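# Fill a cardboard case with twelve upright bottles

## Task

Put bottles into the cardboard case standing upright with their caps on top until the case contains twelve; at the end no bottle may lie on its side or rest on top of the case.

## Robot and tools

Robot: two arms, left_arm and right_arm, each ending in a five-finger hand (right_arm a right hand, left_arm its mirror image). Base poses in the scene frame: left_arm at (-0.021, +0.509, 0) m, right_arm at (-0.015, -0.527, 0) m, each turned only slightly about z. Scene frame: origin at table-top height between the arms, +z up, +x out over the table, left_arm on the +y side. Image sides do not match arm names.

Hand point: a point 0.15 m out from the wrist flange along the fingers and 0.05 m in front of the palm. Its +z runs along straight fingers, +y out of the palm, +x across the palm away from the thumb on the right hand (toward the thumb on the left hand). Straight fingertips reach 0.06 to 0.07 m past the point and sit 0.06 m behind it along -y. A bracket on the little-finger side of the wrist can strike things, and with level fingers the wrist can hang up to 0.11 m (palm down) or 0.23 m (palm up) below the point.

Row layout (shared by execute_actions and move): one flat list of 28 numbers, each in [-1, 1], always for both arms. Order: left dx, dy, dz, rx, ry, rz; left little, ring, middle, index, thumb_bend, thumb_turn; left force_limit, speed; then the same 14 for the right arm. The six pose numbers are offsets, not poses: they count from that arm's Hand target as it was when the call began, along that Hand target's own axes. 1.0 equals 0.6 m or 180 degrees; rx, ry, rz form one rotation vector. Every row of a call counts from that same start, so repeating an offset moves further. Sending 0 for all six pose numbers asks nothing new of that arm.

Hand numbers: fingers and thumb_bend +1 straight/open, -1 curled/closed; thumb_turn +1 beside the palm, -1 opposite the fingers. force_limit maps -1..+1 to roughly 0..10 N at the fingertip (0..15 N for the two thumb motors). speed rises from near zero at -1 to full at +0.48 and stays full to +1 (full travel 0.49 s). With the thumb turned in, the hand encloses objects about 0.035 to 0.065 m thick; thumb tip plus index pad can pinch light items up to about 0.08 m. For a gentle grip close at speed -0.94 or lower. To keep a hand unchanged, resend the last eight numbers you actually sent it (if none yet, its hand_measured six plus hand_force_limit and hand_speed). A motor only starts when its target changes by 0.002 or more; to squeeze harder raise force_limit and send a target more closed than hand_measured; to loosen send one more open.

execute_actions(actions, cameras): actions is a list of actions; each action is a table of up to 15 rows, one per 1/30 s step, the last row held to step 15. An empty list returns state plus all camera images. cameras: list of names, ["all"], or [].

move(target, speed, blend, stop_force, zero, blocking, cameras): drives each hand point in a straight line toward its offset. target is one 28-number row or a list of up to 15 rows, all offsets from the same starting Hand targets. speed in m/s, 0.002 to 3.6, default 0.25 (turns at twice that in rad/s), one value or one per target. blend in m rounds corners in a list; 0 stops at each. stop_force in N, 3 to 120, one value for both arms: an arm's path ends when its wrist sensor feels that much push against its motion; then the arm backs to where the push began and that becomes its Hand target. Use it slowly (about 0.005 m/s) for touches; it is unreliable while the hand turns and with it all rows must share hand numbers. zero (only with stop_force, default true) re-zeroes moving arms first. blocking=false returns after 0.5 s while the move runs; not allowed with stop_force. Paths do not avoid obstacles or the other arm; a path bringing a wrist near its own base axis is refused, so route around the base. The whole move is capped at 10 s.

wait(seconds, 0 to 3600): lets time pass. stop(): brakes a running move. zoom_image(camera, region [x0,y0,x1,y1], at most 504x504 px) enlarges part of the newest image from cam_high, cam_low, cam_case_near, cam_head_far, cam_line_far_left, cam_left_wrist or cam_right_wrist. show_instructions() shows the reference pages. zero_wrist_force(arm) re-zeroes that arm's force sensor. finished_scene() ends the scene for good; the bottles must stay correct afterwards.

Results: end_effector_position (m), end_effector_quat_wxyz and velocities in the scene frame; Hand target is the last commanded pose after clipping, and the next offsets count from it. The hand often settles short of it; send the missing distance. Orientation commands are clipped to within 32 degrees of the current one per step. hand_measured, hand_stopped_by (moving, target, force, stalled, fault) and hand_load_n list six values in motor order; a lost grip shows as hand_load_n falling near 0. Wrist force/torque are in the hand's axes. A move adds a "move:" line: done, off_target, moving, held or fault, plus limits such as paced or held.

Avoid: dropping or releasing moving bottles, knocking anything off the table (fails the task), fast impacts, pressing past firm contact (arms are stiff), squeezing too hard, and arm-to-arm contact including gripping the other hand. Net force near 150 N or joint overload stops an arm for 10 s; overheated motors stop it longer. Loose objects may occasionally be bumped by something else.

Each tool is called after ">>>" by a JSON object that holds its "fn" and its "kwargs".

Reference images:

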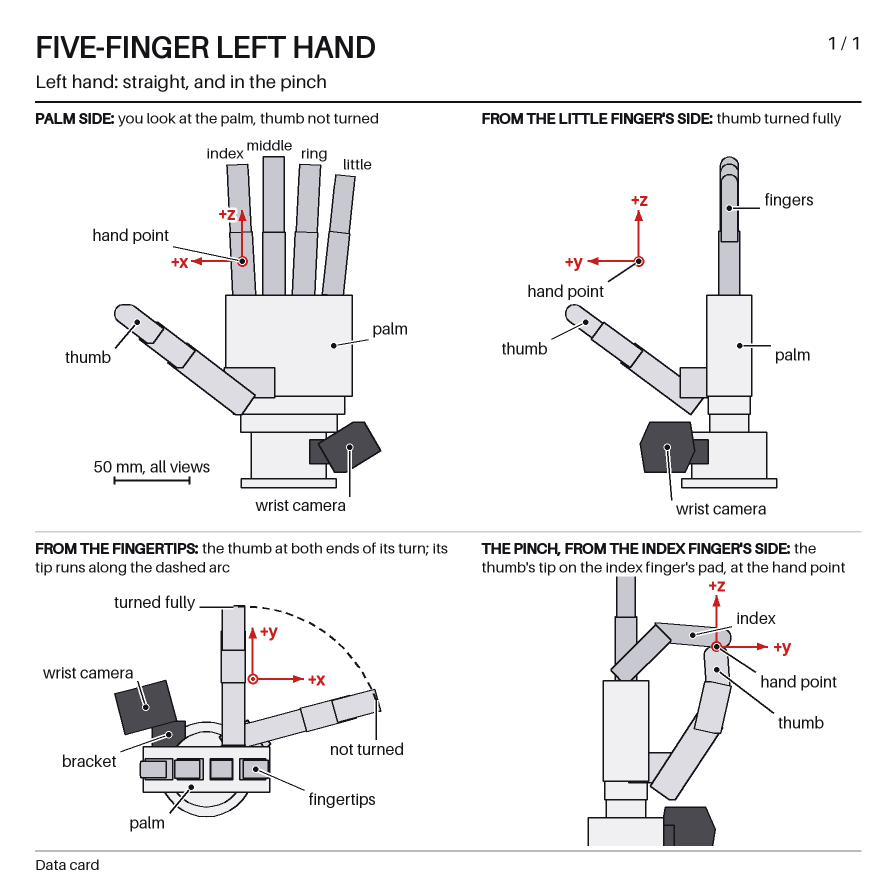

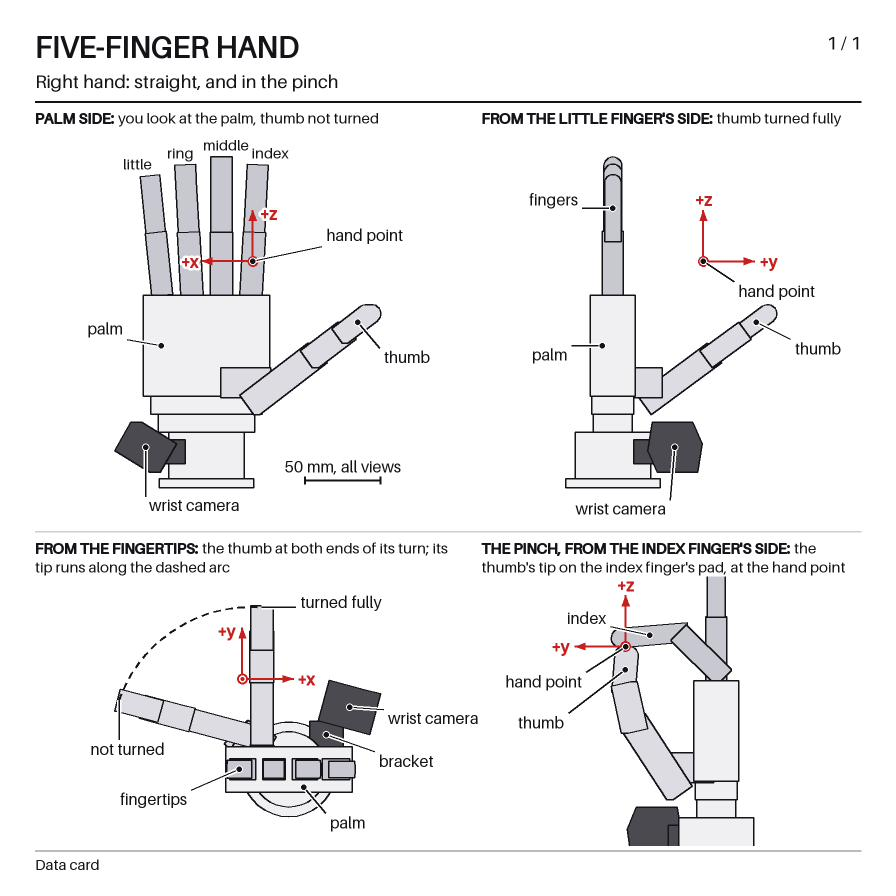

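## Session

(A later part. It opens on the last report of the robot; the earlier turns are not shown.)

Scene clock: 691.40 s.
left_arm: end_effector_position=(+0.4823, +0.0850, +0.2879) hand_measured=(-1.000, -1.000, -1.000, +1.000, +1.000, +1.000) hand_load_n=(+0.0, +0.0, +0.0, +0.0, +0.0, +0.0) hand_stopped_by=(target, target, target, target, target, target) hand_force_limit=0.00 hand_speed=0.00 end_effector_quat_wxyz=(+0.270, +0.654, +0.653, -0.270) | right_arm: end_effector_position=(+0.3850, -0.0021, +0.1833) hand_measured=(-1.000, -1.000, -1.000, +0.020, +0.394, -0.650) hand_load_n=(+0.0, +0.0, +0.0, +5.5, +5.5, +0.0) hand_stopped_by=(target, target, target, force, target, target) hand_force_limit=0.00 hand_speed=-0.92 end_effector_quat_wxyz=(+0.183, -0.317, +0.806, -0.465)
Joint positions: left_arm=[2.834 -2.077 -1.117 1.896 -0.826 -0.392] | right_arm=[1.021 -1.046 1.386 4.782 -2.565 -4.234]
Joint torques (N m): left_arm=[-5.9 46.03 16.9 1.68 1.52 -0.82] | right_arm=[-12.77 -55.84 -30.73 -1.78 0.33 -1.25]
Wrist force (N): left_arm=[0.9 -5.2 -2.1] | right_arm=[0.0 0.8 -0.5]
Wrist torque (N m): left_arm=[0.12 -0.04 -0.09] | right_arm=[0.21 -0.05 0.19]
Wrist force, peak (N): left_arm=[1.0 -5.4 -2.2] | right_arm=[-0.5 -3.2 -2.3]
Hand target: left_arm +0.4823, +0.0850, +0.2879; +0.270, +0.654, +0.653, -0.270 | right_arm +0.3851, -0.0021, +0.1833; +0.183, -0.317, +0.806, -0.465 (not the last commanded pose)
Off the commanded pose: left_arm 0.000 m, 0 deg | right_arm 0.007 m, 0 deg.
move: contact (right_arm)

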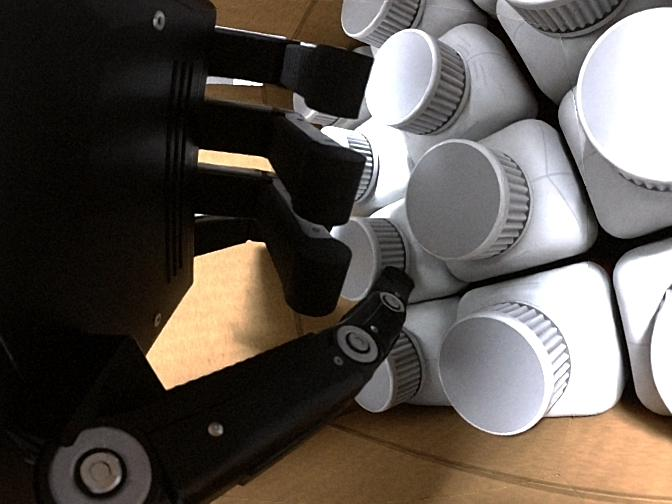

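>>> {"fn": "execute_actions", "kwargs": {"actions": []}}

Scene clock: 692.13 s.
left_arm: end_effector_position=(+0.4823, +0.0850, +0.2879) hand_measured=(-1.000, -1.000, -1.000, +1.000, +1.000, +1.000) hand_load_n=(+0.0, +0.0, +0.0, +0.5, +0.0, +0.0) hand_stopped_by=(target, target, target, target, target, target) hand_force_limit=0.00 hand_speed=0.00 end_effector_quat_wxyz=(+0.270, +0.654, +0.653, -0.270) | right_arm: end_effector_position=(+0.3851, -0.0021, +0.1833) hand_measured=(-1.000, -1.000, -1.000, +0.020, +0.394, -0.650) hand_load_n=(+0.0, +0.0, +0.0, +6.0, +5.5, +0.0) hand_stopped_by=(target, target, target, force, target, target) hand_force_limit=0.00 hand_speed=-0.92 end_effector_quat_wxyz=(+0.183, -0.317, +0.806, -0.465)
Joint positions: left_arm=[2.834 -2.077 -1.117 1.896 -0.826 -0.392] | right_arm=[1.021 -1.046 1.386 4.782 -2.565 -4.234]
Joint velocities: within noise
Joint torques (N m): left_arm=[-5.53 45.58 17.32 1.52 1.48 -0.85] | right_arm=[-13.67 -56 -28.99 -2.74 -0.17 -1.27]
Wrist force (N): left_arm=[0.9 -5.2 -2.1] | right_arm=[0.2 0.8 -0.4]
Wrist torque (N m): left_arm=[0.11 -0.04 -0.09] | right_arm=[0.20 -0.08 0.20]
Wrist force, peak (N): left_arm=[0.8 -5.4 -2.2] | right_arm=[-0.4 1.0 -0.6]
Hand target: left_arm +0.4823, +0.0850, +0.2879; +0.270, +0.654, +0.653, -0.270 | right_arm +0.3851, -0.0021, +0.1833; +0.183, -0.317, +0.806, -0.465 (not the last commanded pose)
Off the commanded pose: left_arm 0.000 m, 0 deg | right_arm 0.007 m, 0 deg.

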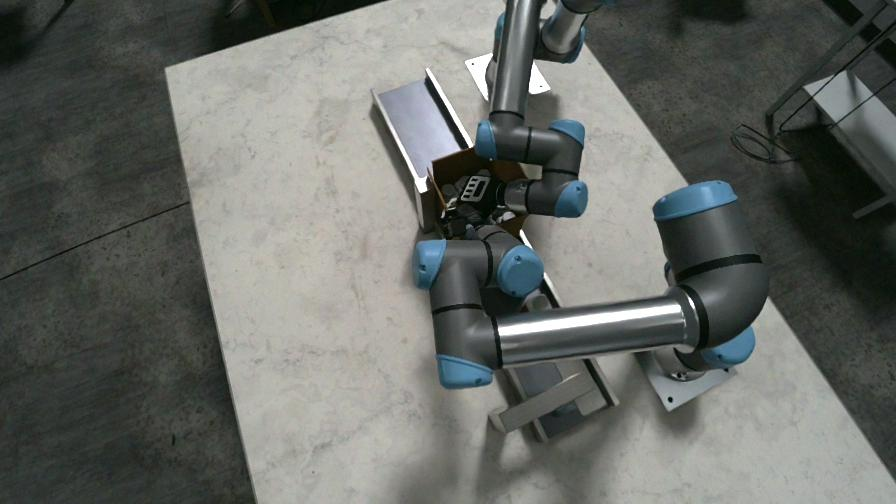

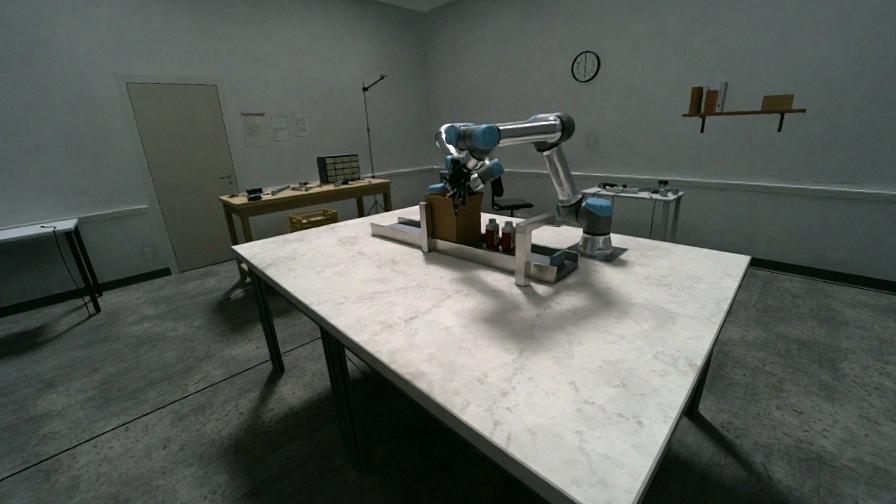

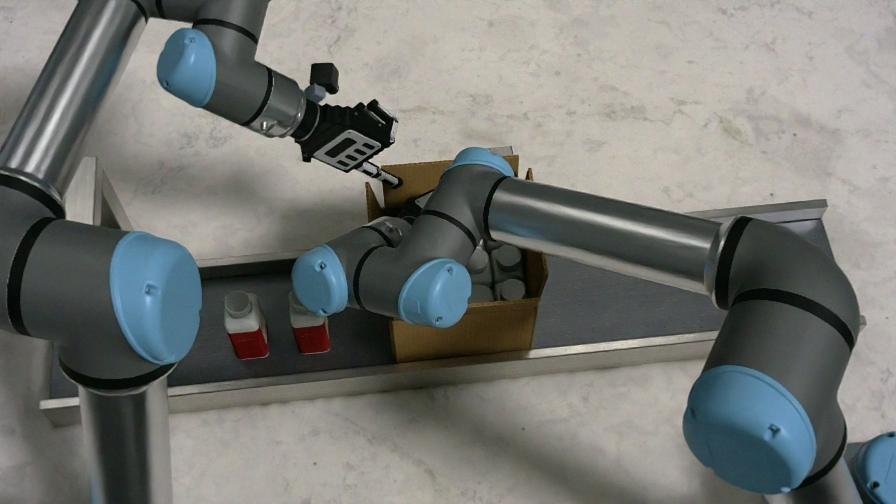

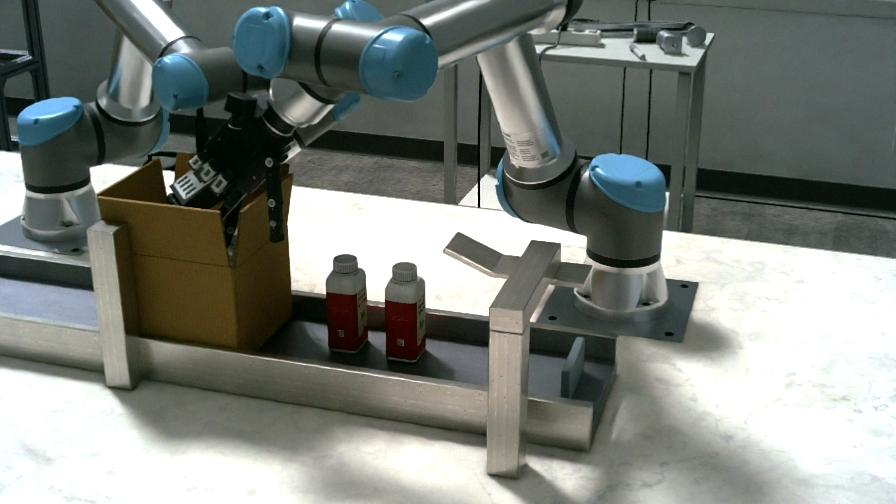

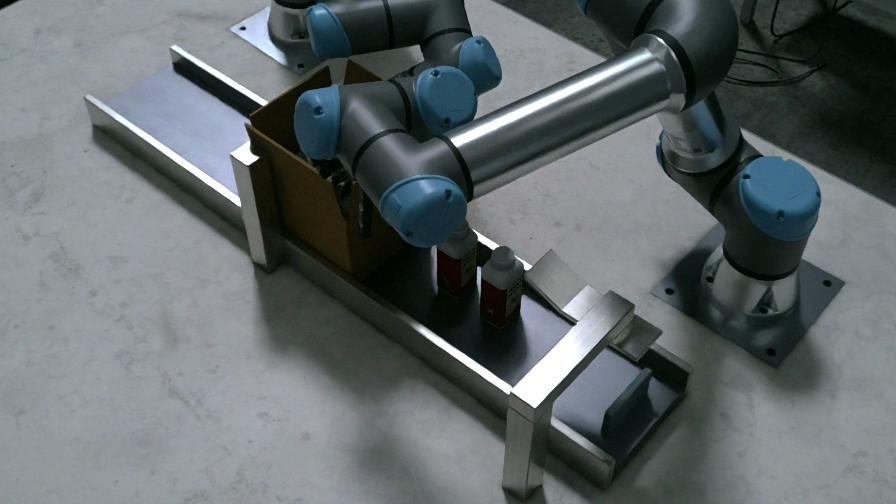

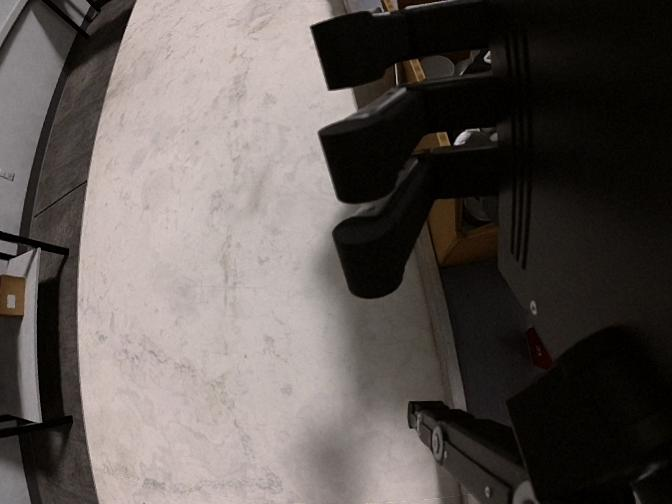

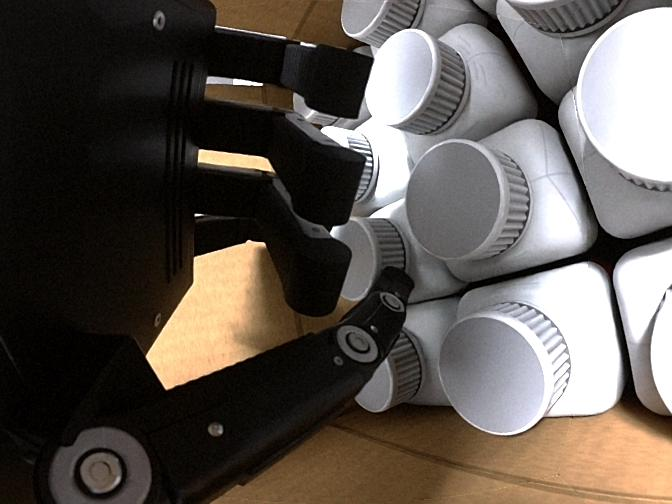

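>>> {"fn": "zoom_image", "kwargs": {"camera": "cam_right_wrist", "region": [300, 60, 600, 440]}}

>>> {"fn": "execute_actions", "kwargs": {"actions": [[[0,0,0,0,0,0,-1,-1,-1,1,1,1,0,0,0,0,0,0,0,0,-1,-1,-1,0.09,0.48,-0.65,-0.5,-0.9]],[[0,0,0,0,0,0,-1,-1,-1,1,1,1,0,0,0,0,0,0,0,0,-1,-1,-1,0.16,0.6,-0.65,-0.5,-0.85]]], "cameras": ["cam_right_wrist"]}}

Scaled by 1.326 from the camera's image (finer frame: 960x720).

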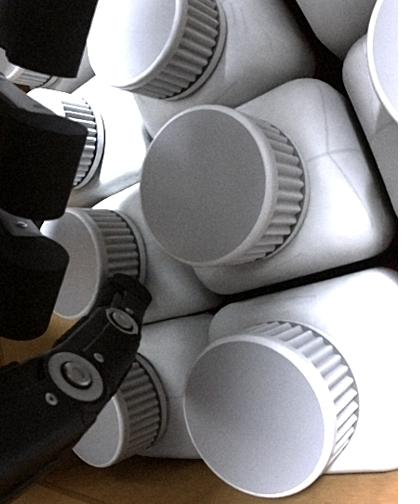

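Scene clock: 693.60 s.
left_arm: end_effector_position=(+0.4823, +0.0850, +0.2879) hand_measured=(-1.000, -1.000, -1.000, +1.000, +1.000, +1.000) hand_load_n=(+0.0, +0.0, +0.0, +0.0, +0.0, +0.0) hand_stopped_by=(target, target, target, target, target, target) hand_force_limit=0.00 hand_speed=0.00 end_effector_quat_wxyz=(+0.270, +0.654, +0.653, -0.270) | right_arm: end_effector_position=(+0.3851, -0.0021, +0.1833) hand_measured=(-1.000, -1.000, -1.000, +0.160, +0.600, -0.650) hand_load_n=(+0.0, +0.0, +0.0, +0.0, +0.0, +0.0) hand_stopped_by=(target, target, target, target, target, target) hand_force_limit=-0.50 hand_speed=-0.85 end_effector_quat_wxyz=(+0.183, -0.317, +0.806, -0.465)
Joint positions: left_arm=[2.834 -2.077 -1.117 1.896 -0.826 -0.392] | right_arm=[1.021 -1.046 1.386 4.782 -2.565 -4.234]
Joint torques (N m): left_arm=[-5.35 45.95 17.1 1.54 1.57 -0.8] | right_arm=[-9.89 -53.62 -28.67 -2.82 -0.33 -1.8]
Wrist force (N): left_arm=[1.0 -5.3 -2.0] | right_arm=[0.0 1.2 -1.8]
Wrist torque (N m): left_arm=[0.10 -0.04 -0.08] | right_arm=[0.26 -0.01 0.18]
Wrist force, peak (N): left_arm=[0.7 -5.4 -2.2] | right_arm=[0.3 0.8 -2.1]
Hand target: left_arm +0.4823, +0.0850, +0.2879; +0.270, +0.654, +0.653, -0.270 | right_arm +0.3851, -0.0021, +0.1833; +0.183, -0.317, +0.806, -0.465
Off the commanded pose: left_arm 0.000 m, 0 deg | right_arm 0.000 m, 0 deg.
Step readings (end_effector_position of left_arm | right_arm):
0: (+0.4823, +0.0850, +0.2879) | (+0.3851, -0.0021, +0.1833)
1: (+0.4823, +0.0850, +0.2879) | (+0.3851, -0.0021, +0.1833)
2: (+0.4823, +0.0850, +0.2879) | (+0.3851, -0.0021, +0.1833)
4: (+0.4823, +0.0850, +0.2879) | (+0.3851, -0.0021, +0.1833)
8: (+0.4823, +0.0850, +0.2879) | (+0.3851, -0.0021, +0.1833)
15: (+0.4823, +0.0850, +0.2879) | (+0.3851, -0.0021, +0.1833)
16: (+0.4823, +0.0850, +0.2879) | (+0.3851, -0.0021, +0.1833)
17: (+0.4823, +0.0850, +0.2879) | (+0.3851, -0.0021, +0.1833)
19: (+0.4823, +0.0850, +0.2879) | (+0.3851, -0.0021, +0.1833)
23: (+0.4823, +0.0850, +0.2879) | (+0.3851, -0.0021, +0.1833)
30: (+0.4823, +0.0850, +0.2879) | (+0.3851, -0.0021, +0.1833)

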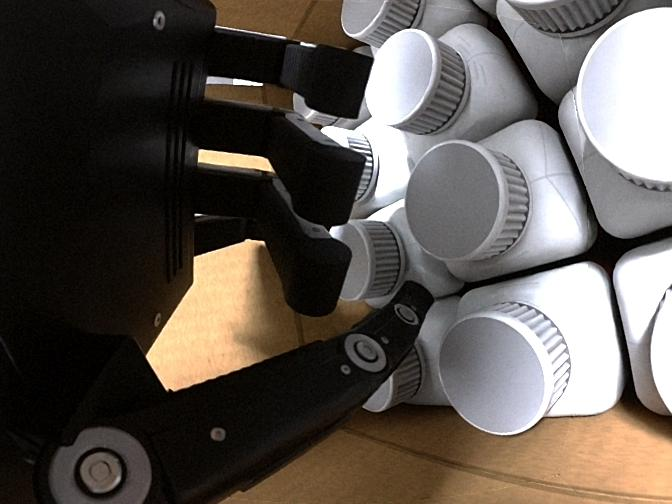

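>>> {"fn": "zoom_image", "kwargs": {"camera": "cam_right_wrist", "region": [300, 160, 480, 420]}}

>>> {"fn": "move", "kwargs": {"target": [0,0,0,0,0,0,-1,-1,-1,1,1,1,0,0,0,-0.0433,-0.025,0,0,0,-1,-1,-1,0.16,0.6,-0.65,-0.5,-0.85], "speed": 0.03, "cameras": ["cam_right_wrist"]}}

Scaled by 1.938 from the camera's image (finer frame: 960x720).

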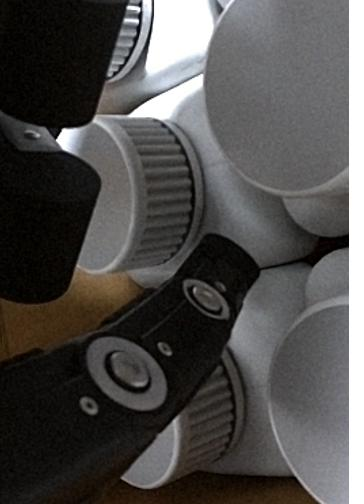

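Scene clock: 695.00 s.
left_arm: end_effector_position=(+0.4823, +0.0850, +0.2879) hand_measured=(-1.000, -1.000, -1.000, +1.000, +1.000, +1.000) hand_load_n=(+0.0, +0.0, +0.0, +0.0, +0.0, +0.0) hand_stopped_by=(target, target, target, target, target, target) hand_force_limit=0.00 hand_speed=0.00 end_effector_quat_wxyz=(+0.270, +0.654, +0.653, -0.270) | right_arm: end_effector_position=(+0.3850, -0.0021, +0.2136) hand_measured=(-1.000, -1.000, -1.000, +0.160, +0.600, -0.650) hand_load_n=(+0.0, +0.0, +0.0, +0.0, +0.0, +0.0) hand_stopped_by=(target, target, target, target, target, target) hand_force_limit=-0.50 hand_speed=-0.85 end_effector_quat_wxyz=(+0.184, -0.317, +0.806, -0.465) end_effector_velocity=(+0.000, +0.001, -0.001) end_effector_angular_velocity=(+0.003, -0.002, +0.001)
Joint positions: left_arm=[2.834 -2.077 -1.117 1.896 -0.826 -0.392] | right_arm=[1.021 -1.068 1.339 4.85 -2.565 -4.234]
Joint velocities: left_arm=[within noise] | right_arm=[0.001 0 0.004 -0.007 0 0]
Joint torques (N m): left_arm=[-5.69 46.05 17.69 1.57 1.56 -0.91] | right_arm=[-10.1 -32.74 -13.3 -3.18 -1.5 2.6]
Wrist force (N): left_arm=[1.0 -5.2 -2.1] | right_arm=[0.4 0.9 -1.8]
Wrist torque (N m): left_arm=[0.12 -0.05 -0.08] | right_arm=[0.22 -0.06 0.19]
Wrist force, peak (N): left_arm=[0.8 -5.4 -2.4] | right_arm=[0.5 0.7 -2.1]
Hand target: left_arm +0.4823, +0.0850, +0.2879; +0.270, +0.654, +0.653, -0.270 | right_arm +0.3850, -0.0021, +0.2133; +0.183, -0.317, +0.806, -0.465
Off the commanded pose: left_arm 0.000 m, 0 deg | right_arm 0.000 m, 0 deg.
move: done

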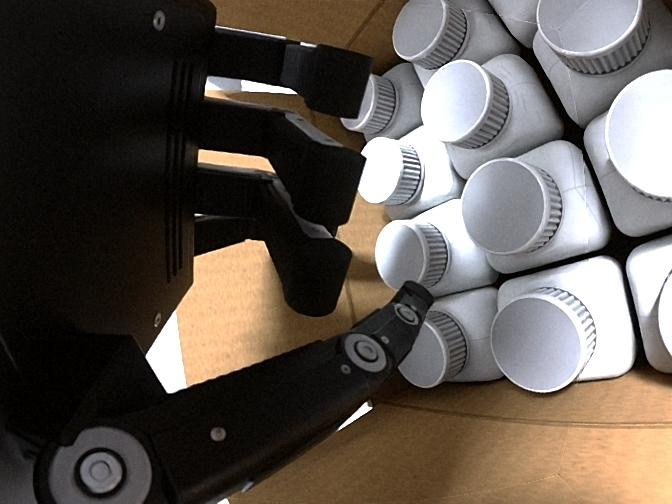

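>>> {"fn": "move", "kwargs": {"target": [[0,0,0,0,0,0,-1,-1,-1,1,1,1,0,0,0,-0.3272,-0.1889,0,0,0,-1,-1,-1,0.16,0.6,-0.65,-0.5,-0.85],[0,0,0,0,0,0,-1,-1,-1,1,1,1,0,0,0.2273,-0.4491,0.0222,0,0,0,-1,-1,-1,0.16,0.6,-0.65,-0.5,-0.85]], "speed": [0.15,0.25], "blend": [0.03,0], "cameras": ["cam_case_near","cam_head_far","cam_right_wrist","cam_line_far_left"]}}

Scene clock: 699.03 s.
left_arm: end_effector_position=(+0.4823, +0.0850, +0.2879) hand_measured=(-1.000, -1.000, -1.000, +1.000, +1.000, +1.000) hand_load_n=(+0.5, +0.0, +0.0, +0.5, +0.0, +0.0) hand_stopped_by=(target, target, target, target, target, target) hand_force_limit=0.00 hand_speed=0.00 end_effector_quat_wxyz=(+0.270, +0.654, +0.653, -0.270) | right_arm: end_effector_position=(+0.3846, -0.2023, +0.4397) hand_measured=(-1.000, -1.000, -1.000, +0.160, +0.600, -0.650) hand_load_n=(+0.0, +0.0, +0.0, +0.0, +0.0, +0.5) hand_stopped_by=(target, target, target, target, target, target) hand_force_limit=-0.50 hand_speed=-0.85 end_effector_quat_wxyz=(+0.183, -0.317, +0.806, -0.465)
Joint positions: left_arm=[2.834 -2.077 -1.117 1.896 -0.826 -0.392] | right_arm=[0.806 -1.576 1.485 4.869 -2.616 -4.635]
Joint torques (N m): left_arm=[-5.51 46.24 18.09 1.62 1.69 -0.82] | right_arm=[-1.96 -36.44 -13.07 -4.09 -2.6 -1.9]
Wrist force (N): left_arm=[0.7 -5.4 -2.0] | right_arm=[0.2 0.6 -1.7]
Wrist torque (N m): left_arm=[0.08 -0.01 -0.10] | right_arm=[0.16 -0.02 0.06]
Wrist force, peak (N): left_arm=[0.7 -5.5 -2.4] | right_arm=[-0.3 0.6 -3.0]
Hand target: left_arm +0.4823, +0.0850, +0.2879; +0.270, +0.654, +0.653, -0.270 | right_arm +0.3846, -0.2023, +0.4397; +0.183, -0.317, +0.806, -0.465
Off the commanded pose: left_arm 0.000 m, 0 deg | right_arm 0.000 m, 0 deg.
move: done
Images, in order (width x height): cam_case_near 896x504, cam_head_far 896x504, cam_line_far_left 896x504, cam_right_wrist 672x504.

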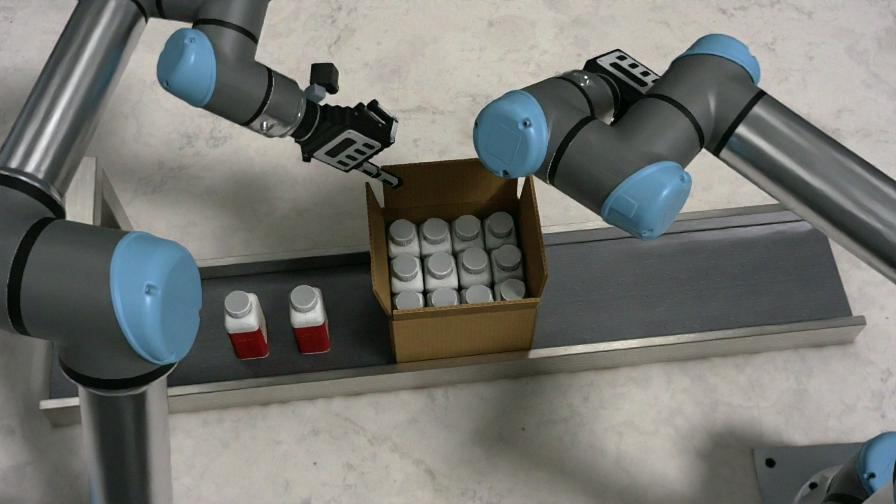

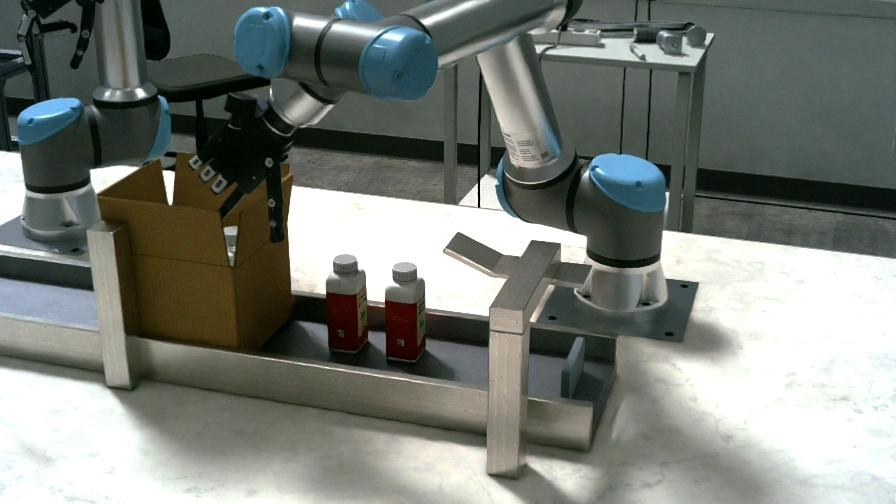

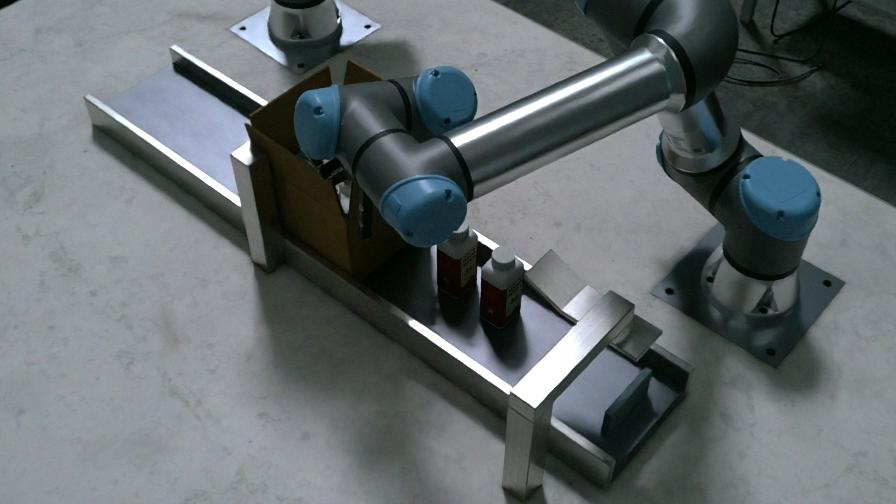

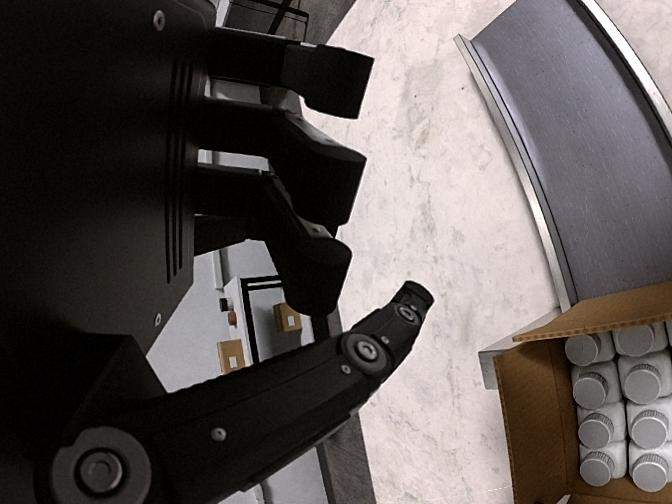

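>>> {"fn": "zoom_image", "kwargs": {"camera": "cam_case_near", "region": [360, 150, 560, 320]}}

>>> {"fn": "zoom_image", "kwargs": {"camera": "cam_case_near", "region": [380, 200, 530, 310]}}

Scaled by 2.520 from the camera's image (finer frame: 1280x720).

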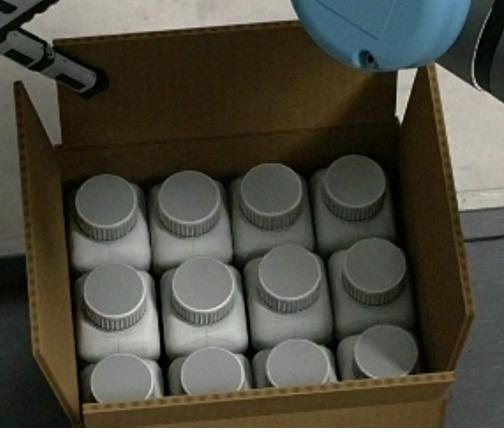

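Scaled by 3.360 from the camera's image (finer frame: 1280x720).

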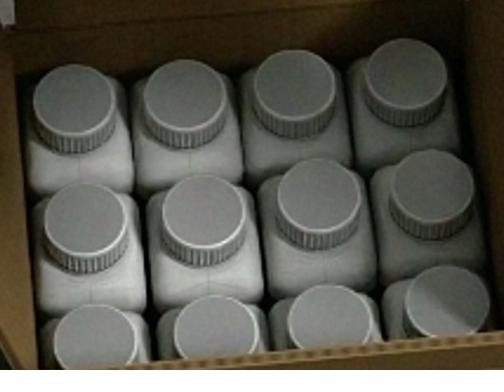

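>>> {"fn": "move", "kwargs": {"target": [0,0,0,0,0,0,-1,-1,-1,1,1,1,0,0,0.1137,-0.061,0.1056,0,0,0,-1,-1,-1,0.16,0.6,-0.65,-0.5,-0.85], "speed": 0.2, "cameras": ["cam_case_near","cam_left_wrist"]}}

Scene clock: 701.20 s.
left_arm: end_effector_position=(+0.4823, +0.0850, +0.2879) hand_measured=(-1.000, -1.000, -1.000, +1.000, +1.000, +1.000) hand_load_n=(+0.0, +0.0, +0.0, +0.5, +0.0, -0.5) hand_stopped_by=(target, target, target, target, target, target) hand_force_limit=0.00 hand_speed=0.00 end_effector_quat_wxyz=(+0.270, +0.654, +0.653, -0.270) | right_arm: end_effector_position=(+0.3845, -0.3023, +0.4397) hand_measured=(-1.000, -1.000, -1.000, +0.160, +0.600, -0.650) hand_load_n=(+0.0, +0.0, +0.0, +0.0, +0.0, +0.0) hand_stopped_by=(target, target, target, target, target, target) hand_force_limit=-0.50 hand_speed=-0.85 end_effector_quat_wxyz=(+0.184, -0.317, +0.806, -0.465) end_effector_velocity=(+0.000, +0.000, +0.000) end_effector_angular_velocity=(-0.003, +0.003, +0.003)
Joint positions: left_arm=[2.834 -2.077 -1.117 1.896 -0.826 -0.392] | right_arm=[0.634 -1.782 1.741 4.525 -2.602 -4.975]
Joint velocities: left_arm=[within noise] | right_arm=[0 0 0.001 -0.001 -0.001 -0.005]
Joint torques (N m): left_arm=[-5.63 46.13 17.42 1.55 1.59 -0.82] | right_arm=[-7.05 -19.61 -16.35 -3.47 -2.59 -2.17]
Wrist force (N): left_arm=[0.8 -5.2 -2.1] | right_arm=[0.0 0.7 -1.5]
Wrist torque (N m): left_arm=[0.11 -0.01 -0.09] | right_arm=[0.17 -0.02 0.06]
Wrist force, peak (N): left_arm=[0.8 -5.5 -2.1] | right_arm=[-1.3 1.6 -2.7]
Hand target: left_arm +0.4823, +0.0850, +0.2879; +0.270, +0.654, +0.653, -0.270 | right_arm +0.3845, -0.3024, +0.4397; +0.183, -0.317, +0.806, -0.465
Off the commanded pose: left_arm 0.000 m, 0 deg | right_arm 0.000 m, 0 deg.
move: done

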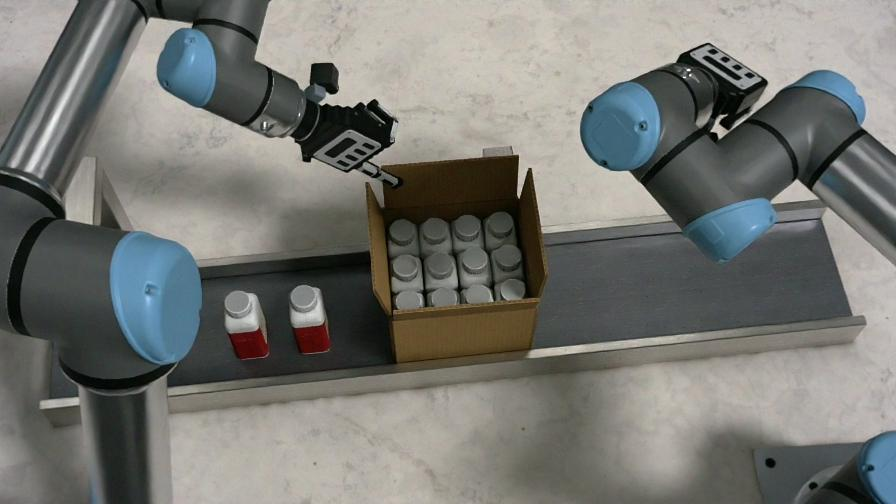

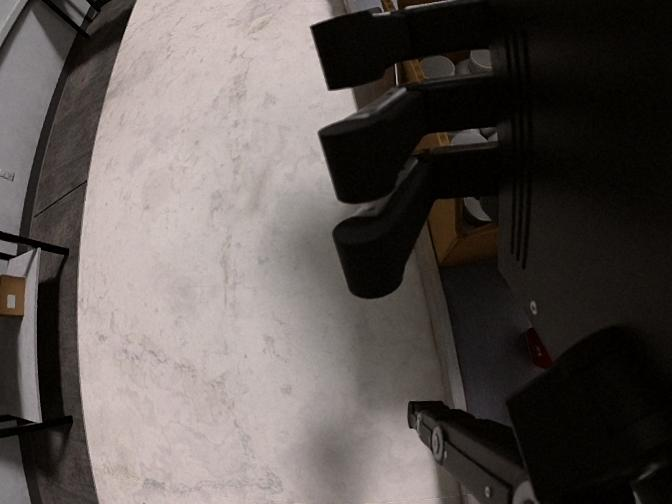

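>>> {"fn": "move", "kwargs": {"target": [-0.01177,0,-0.0118,0,0,0,-1,-1,-1,1,1,1,0,0,0,0,0,0,0,0,-1,-1,-1,0.16,0.6,-0.65,-0.5,-0.85], "speed": 0.02, "cameras": ["cam_case_near"]}}

Scene clock: 702.33 s.
left_arm: end_effector_position=(+0.4822, +0.0850, +0.2981) hand_measured=(-1.000, -1.000, -1.000, +1.000, +1.000, +1.000) hand_load_n=(+0.0, +0.0, +0.0, +0.5, +0.0, +0.0) hand_stopped_by=(target, target, target, target, target, target) hand_force_limit=0.00 hand_speed=0.00 end_effector_quat_wxyz=(+0.270, +0.654, +0.653, -0.270) | right_arm: end_effector_position=(+0.3845, -0.3024, +0.4397) hand_measured=(-1.000, -1.000, -1.000, +0.160, +0.600, -0.650) hand_load_n=(+0.0, +0.0, +0.0, +0.0, +0.0, +0.0) hand_stopped_by=(target, target, target, target, target, target) hand_force_limit=-0.50 hand_speed=-0.85 end_effector_quat_wxyz=(+0.183, -0.317, +0.806, -0.465)
Joint positions: left_arm=[2.834 -2.075 -1.092 1.871 -0.826 -0.392] | right_arm=[0.634 -1.782 1.741 4.525 -2.602 -4.975]
Joint torques (N m): left_arm=[-3.71 47.31 5.15 1.55 2.04 0.12] | right_arm=[-13.51 -27.84 -13.96 -3.9 -2.48 -2.24]
Wrist force (N): left_arm=[1.7 -4.1 2.0] | right_arm=[0.0 0.9 -1.7]
Wrist torque (N m): left_arm=[0.00 0.06 -0.06] | right_arm=[0.21 -0.02 0.08]
Wrist force, peak (N): left_arm=[3.4 -6.0 2.4] | right_arm=[0.1 0.8 -1.9]
Hand target: left_arm +0.4823, +0.0851, +0.2979; +0.270, +0.654, +0.653, -0.270 | right_arm +0.3845, -0.3024, +0.4397; +0.183, -0.317, +0.806, -0.465
Off the commanded pose: left_arm 0.000 m, 0 deg | right_arm 0.000 m, 0 deg.
move: done

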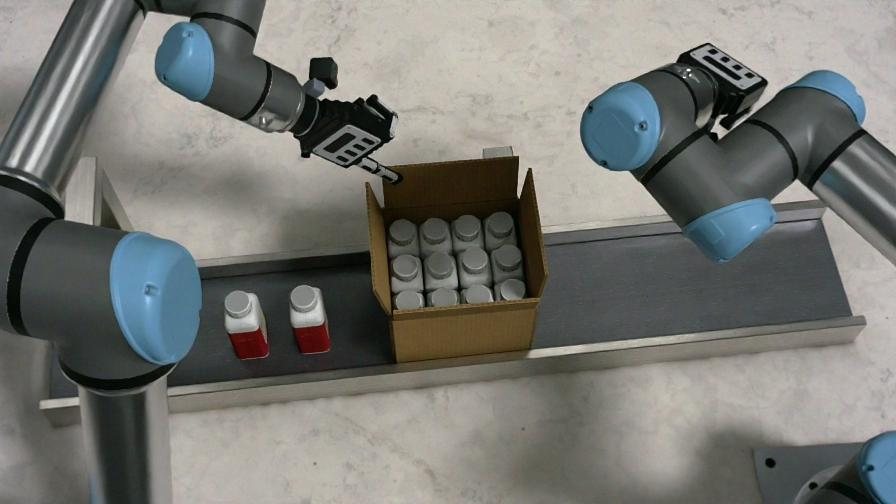

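>>> {"fn": "move", "kwargs": {"target": [0,-0.01667,0,0,0,0,-1,-1,-1,1,1,1,0,0,0,0,0,0,0,0,-1,-1,-1,0.16,0.6,-0.65,-0.5,-0.85], "speed": 0.02, "cameras": ["cam_case_near"]}}

Scene clock: 703.23 s.
left_arm: end_effector_position=(+0.4722, +0.0850, +0.2978) hand_measured=(-1.000, -1.000, -1.000, +1.000, +1.000, +1.000) hand_load_n=(+0.0, +0.0, +0.0, +0.0, +0.0, +0.0) hand_stopped_by=(target, target, target, target, target, target) hand_force_limit=0.00 hand_speed=0.00 end_effector_quat_wxyz=(+0.270, +0.654, +0.653, -0.270) | right_arm: end_effector_position=(+0.3845, -0.3024, +0.4397) hand_measured=(-1.000, -1.000, -1.000, +0.160, +0.600, -0.650) hand_load_n=(+0.0, +0.0, +0.0, +0.0, +0.0, +0.0) hand_stopped_by=(target, target, target, target, target, target) hand_force_limit=-0.50 hand_speed=-0.85 end_effector_quat_wxyz=(+0.183, -0.317, +0.806, -0.465)
Joint positions: left_arm=[2.828 -2.052 -1.128 1.887 -0.827 -0.4] | right_arm=[0.634 -1.782 1.741 4.525 -2.602 -4.975]
Joint torques (N m): left_arm=[-0.5 31.24 30.93 -3.8 -0.21 0.69] | right_arm=[-13.5 -27.03 -14.95 -3.81 -2.58 -1.99]
Wrist force (N): left_arm=[-1.6 -1.6 -1.5] | right_arm=[0.1 0.9 -1.6]
Wrist torque (N m): left_arm=[0.26 0.01 -0.15] | right_arm=[0.21 -0.04 0.09]
Wrist force, peak (N): left_arm=[1.5 -4.3 1.8] | right_arm=[0.4 0.8 -1.9]
Hand target: left_arm +0.4722, +0.0851, +0.2979; +0.270, +0.654, +0.653, -0.270 | right_arm +0.3845, -0.3024, +0.4397; +0.183, -0.317, +0.806, -0.465
Off the commanded pose: left_arm 0.000 m, 0 deg | right_arm 0.000 m, 0 deg.
move: done

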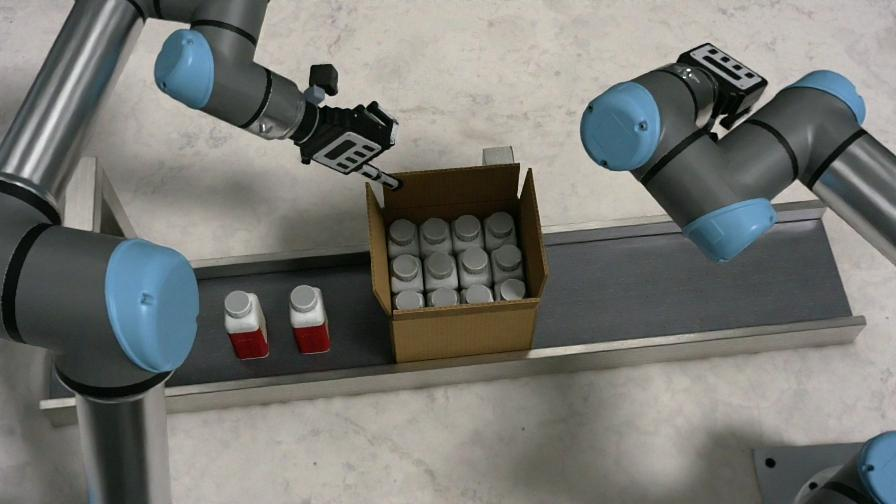

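>>> {"fn": "move", "kwargs": {"target": [0,-0.01667,0,0,0,0,-1,-1,-1,1,1,1,0,0,0,0,0,0,0,0,-1,-1,-1,0.16,0.6,-0.65,-0.5,-0.85], "speed": 0.02, "cameras": ["cam_case_near"]}}

>>> {"fn": "zoom_image", "kwargs": {"camera": "cam_case_near", "region": [350, 140, 550, 310]}}

Scene clock: 705.47 s.
left_arm: end_effector_position=(+0.4622, +0.0850, +0.2978) hand_measured=(-1.000, -1.000, -1.000, +1.000, +1.000, +1.000) hand_load_n=(+0.0, +0.0, +0.0, +0.0, +0.0, +0.0) hand_stopped_by=(target, target, target, target, target, target) hand_force_limit=0.00 hand_speed=0.00 end_effector_quat_wxyz=(+0.270, +0.654, +0.653, -0.270) | right_arm: end_effector_position=(+0.3845, -0.3024, +0.4397) hand_measured=(-1.000, -1.000, -1.000, +0.160, +0.600, -0.650) hand_load_n=(+0.0, +0.0, +0.0, +0.0, +0.0, +0.0) hand_stopped_by=(target, target, target, target, target, target) hand_force_limit=-0.50 hand_speed=-0.85 end_effector_quat_wxyz=(+0.183, -0.317, +0.806, -0.465)
Joint positions: left_arm=[2.822 -2.029 -1.161 1.903 -0.829 -0.408] | right_arm=[0.634 -1.782 1.741 4.525 -2.602 -4.975]
Joint torques (N m): left_arm=[-1.39 31.16 31.97 -3.83 0.39 0.79] | right_arm=[-12.76 -28 -14.99 -3.76 -2.43 -1.74]
Wrist force (N): left_arm=[1.2 -0.5 0.7] | right_arm=[0.2 0.6 -1.5]
Wrist torque (N m): left_arm=[0.15 -0.11 0.02] | right_arm=[0.17 -0.05 0.08]
Wrist force, peak (N): left_arm=[-1.6 -2.1 -1.3] | right_arm=[-0.3 0.9 -1.9]
Hand target: left_arm +0.4622, +0.0851, +0.2979; +0.270, +0.654, +0.653, -0.270 | right_arm +0.3845, -0.3024, +0.4397; +0.183, -0.317, +0.806, -0.465
Off the commanded pose: left_arm 0.000 m, 0 deg | right_arm 0.000 m, 0 deg.
move: done

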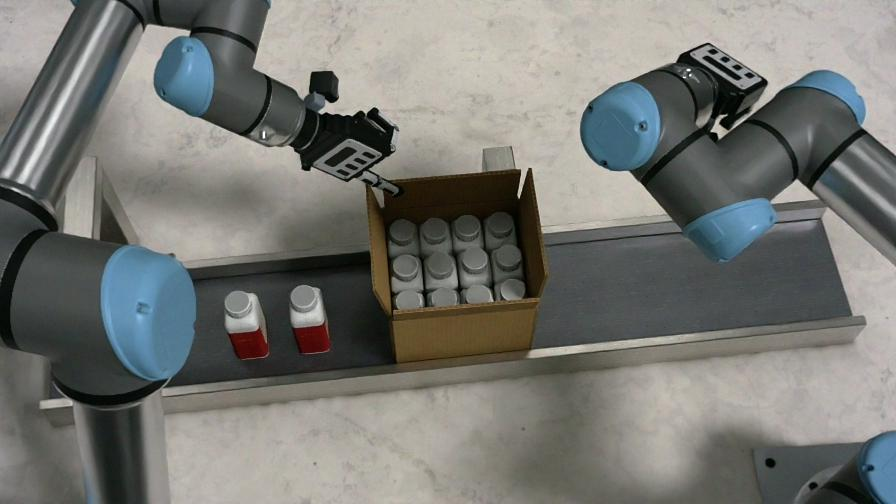

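Scaled by 2.520 from the camera's image (finer frame: 1280x720).

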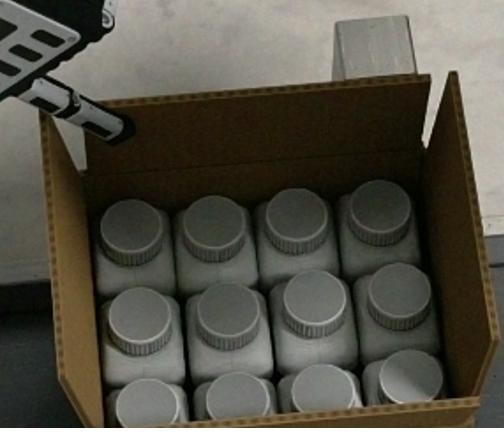

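>>> {"fn": "move", "kwargs": {"target": [0,-0.01667,0,0,0,0,-1,-1,-1,1,1,1,0,0,0,0,0,0,0,0,-1,-1,-1,0.16,0.6,-0.65,-0.5,-0.85], "speed": 0.02, "cameras": ["cam_case_near","cam_line_far_left"]}}

>>> {"fn": "zoom_image", "kwargs": {"camera": "cam_case_near", "region": [350, 140, 550, 310]}}

Scene clock: 706.37 s.
left_arm: end_effector_position=(+0.4521, +0.0850, +0.2978) hand_measured=(-1.000, -1.000, -1.000, +1.000, +1.000, +1.000) hand_load_n=(+0.0, +0.0, +0.0, +0.0, +0.0, +0.0) hand_stopped_by=(target, target, target, target, target, target) hand_force_limit=0.00 hand_speed=0.00 end_effector_quat_wxyz=(+0.270, +0.654, +0.653, -0.270) end_effector_velocity=(+0.002, +0.000, +0.000) end_effector_angular_velocity=(+0.000, -0.002, +0.000) | right_arm: end_effector_position=(+0.3845, -0.3024, +0.4397) hand_measured=(-1.000, -1.000, -1.000, +0.160, +0.600, -0.650) hand_load_n=(+0.0, +0.0, +0.0, +0.0, +0.0, +0.5) hand_stopped_by=(target, target, target, target, target, target) hand_force_limit=-0.50 hand_speed=-0.85 end_effector_quat_wxyz=(+0.183, -0.317, +0.806, -0.465)
Joint positions: left_arm=[2.816 -2.006 -1.193 1.917 -0.831 -0.416] | right_arm=[0.634 -1.782 1.741 4.525 -2.602 -4.975]
Joint velocities: left_arm=[0 -0.003 0.005 0 0 0] | right_arm=[within noise]
Joint torques (N m): left_arm=[-1.4 29.34 30.39 -2.88 0.17 0.39] | right_arm=[-13.11 -27.64 -14.73 -3.44 -2.16 -1.75]
Wrist force (N): left_arm=[0.5 0.2 0.3] | right_arm=[0.1 1.0 -1.9]
Wrist torque (N m): left_arm=[0.18 -0.05 -0.01] | right_arm=[0.24 -0.03 0.09]
Wrist force, peak (N): left_arm=[1.6 -0.6 0.9] | right_arm=[0.3 0.8 -2.0]
Hand target: left_arm +0.4522, +0.0851, +0.2979; +0.270, +0.654, +0.653, -0.270 | right_arm +0.3845, -0.3024, +0.4397; +0.183, -0.317, +0.806, -0.465
Off the commanded pose: left_arm 0.000 m, 0 deg | right_arm 0.000 m, 0 deg.
move: done

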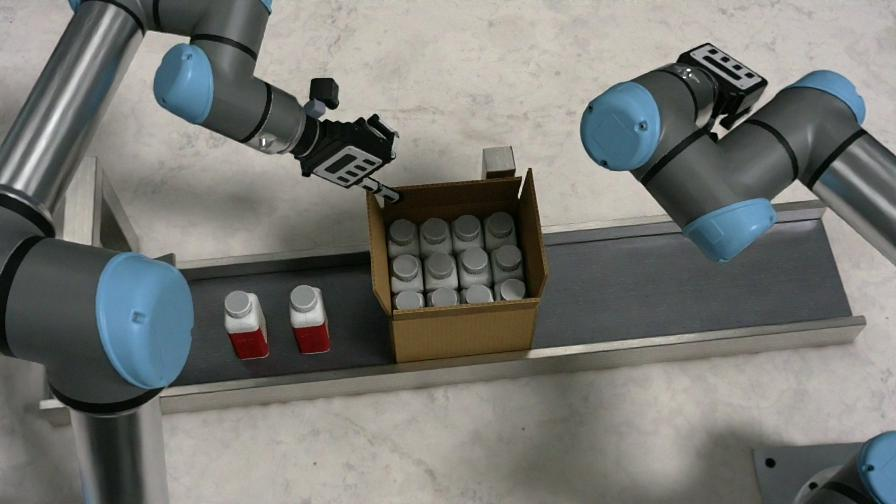

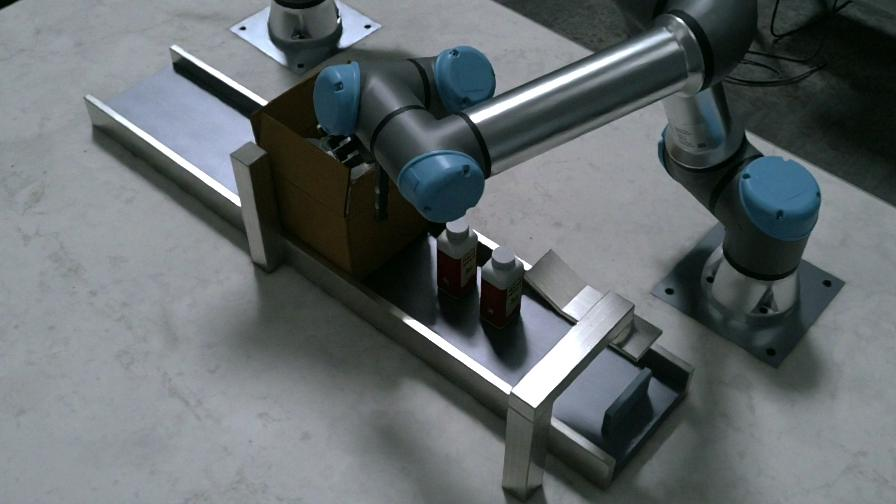

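Scaled by 2.520 from the camera's image (finer frame: 1280x720).

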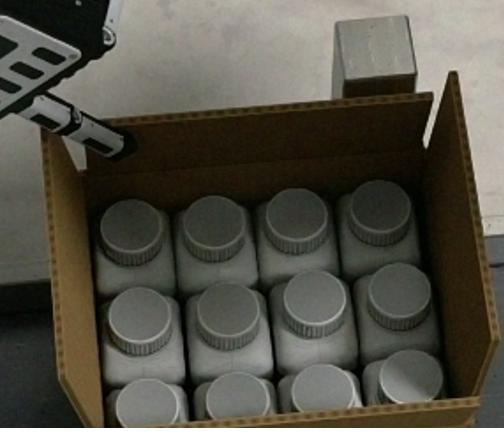

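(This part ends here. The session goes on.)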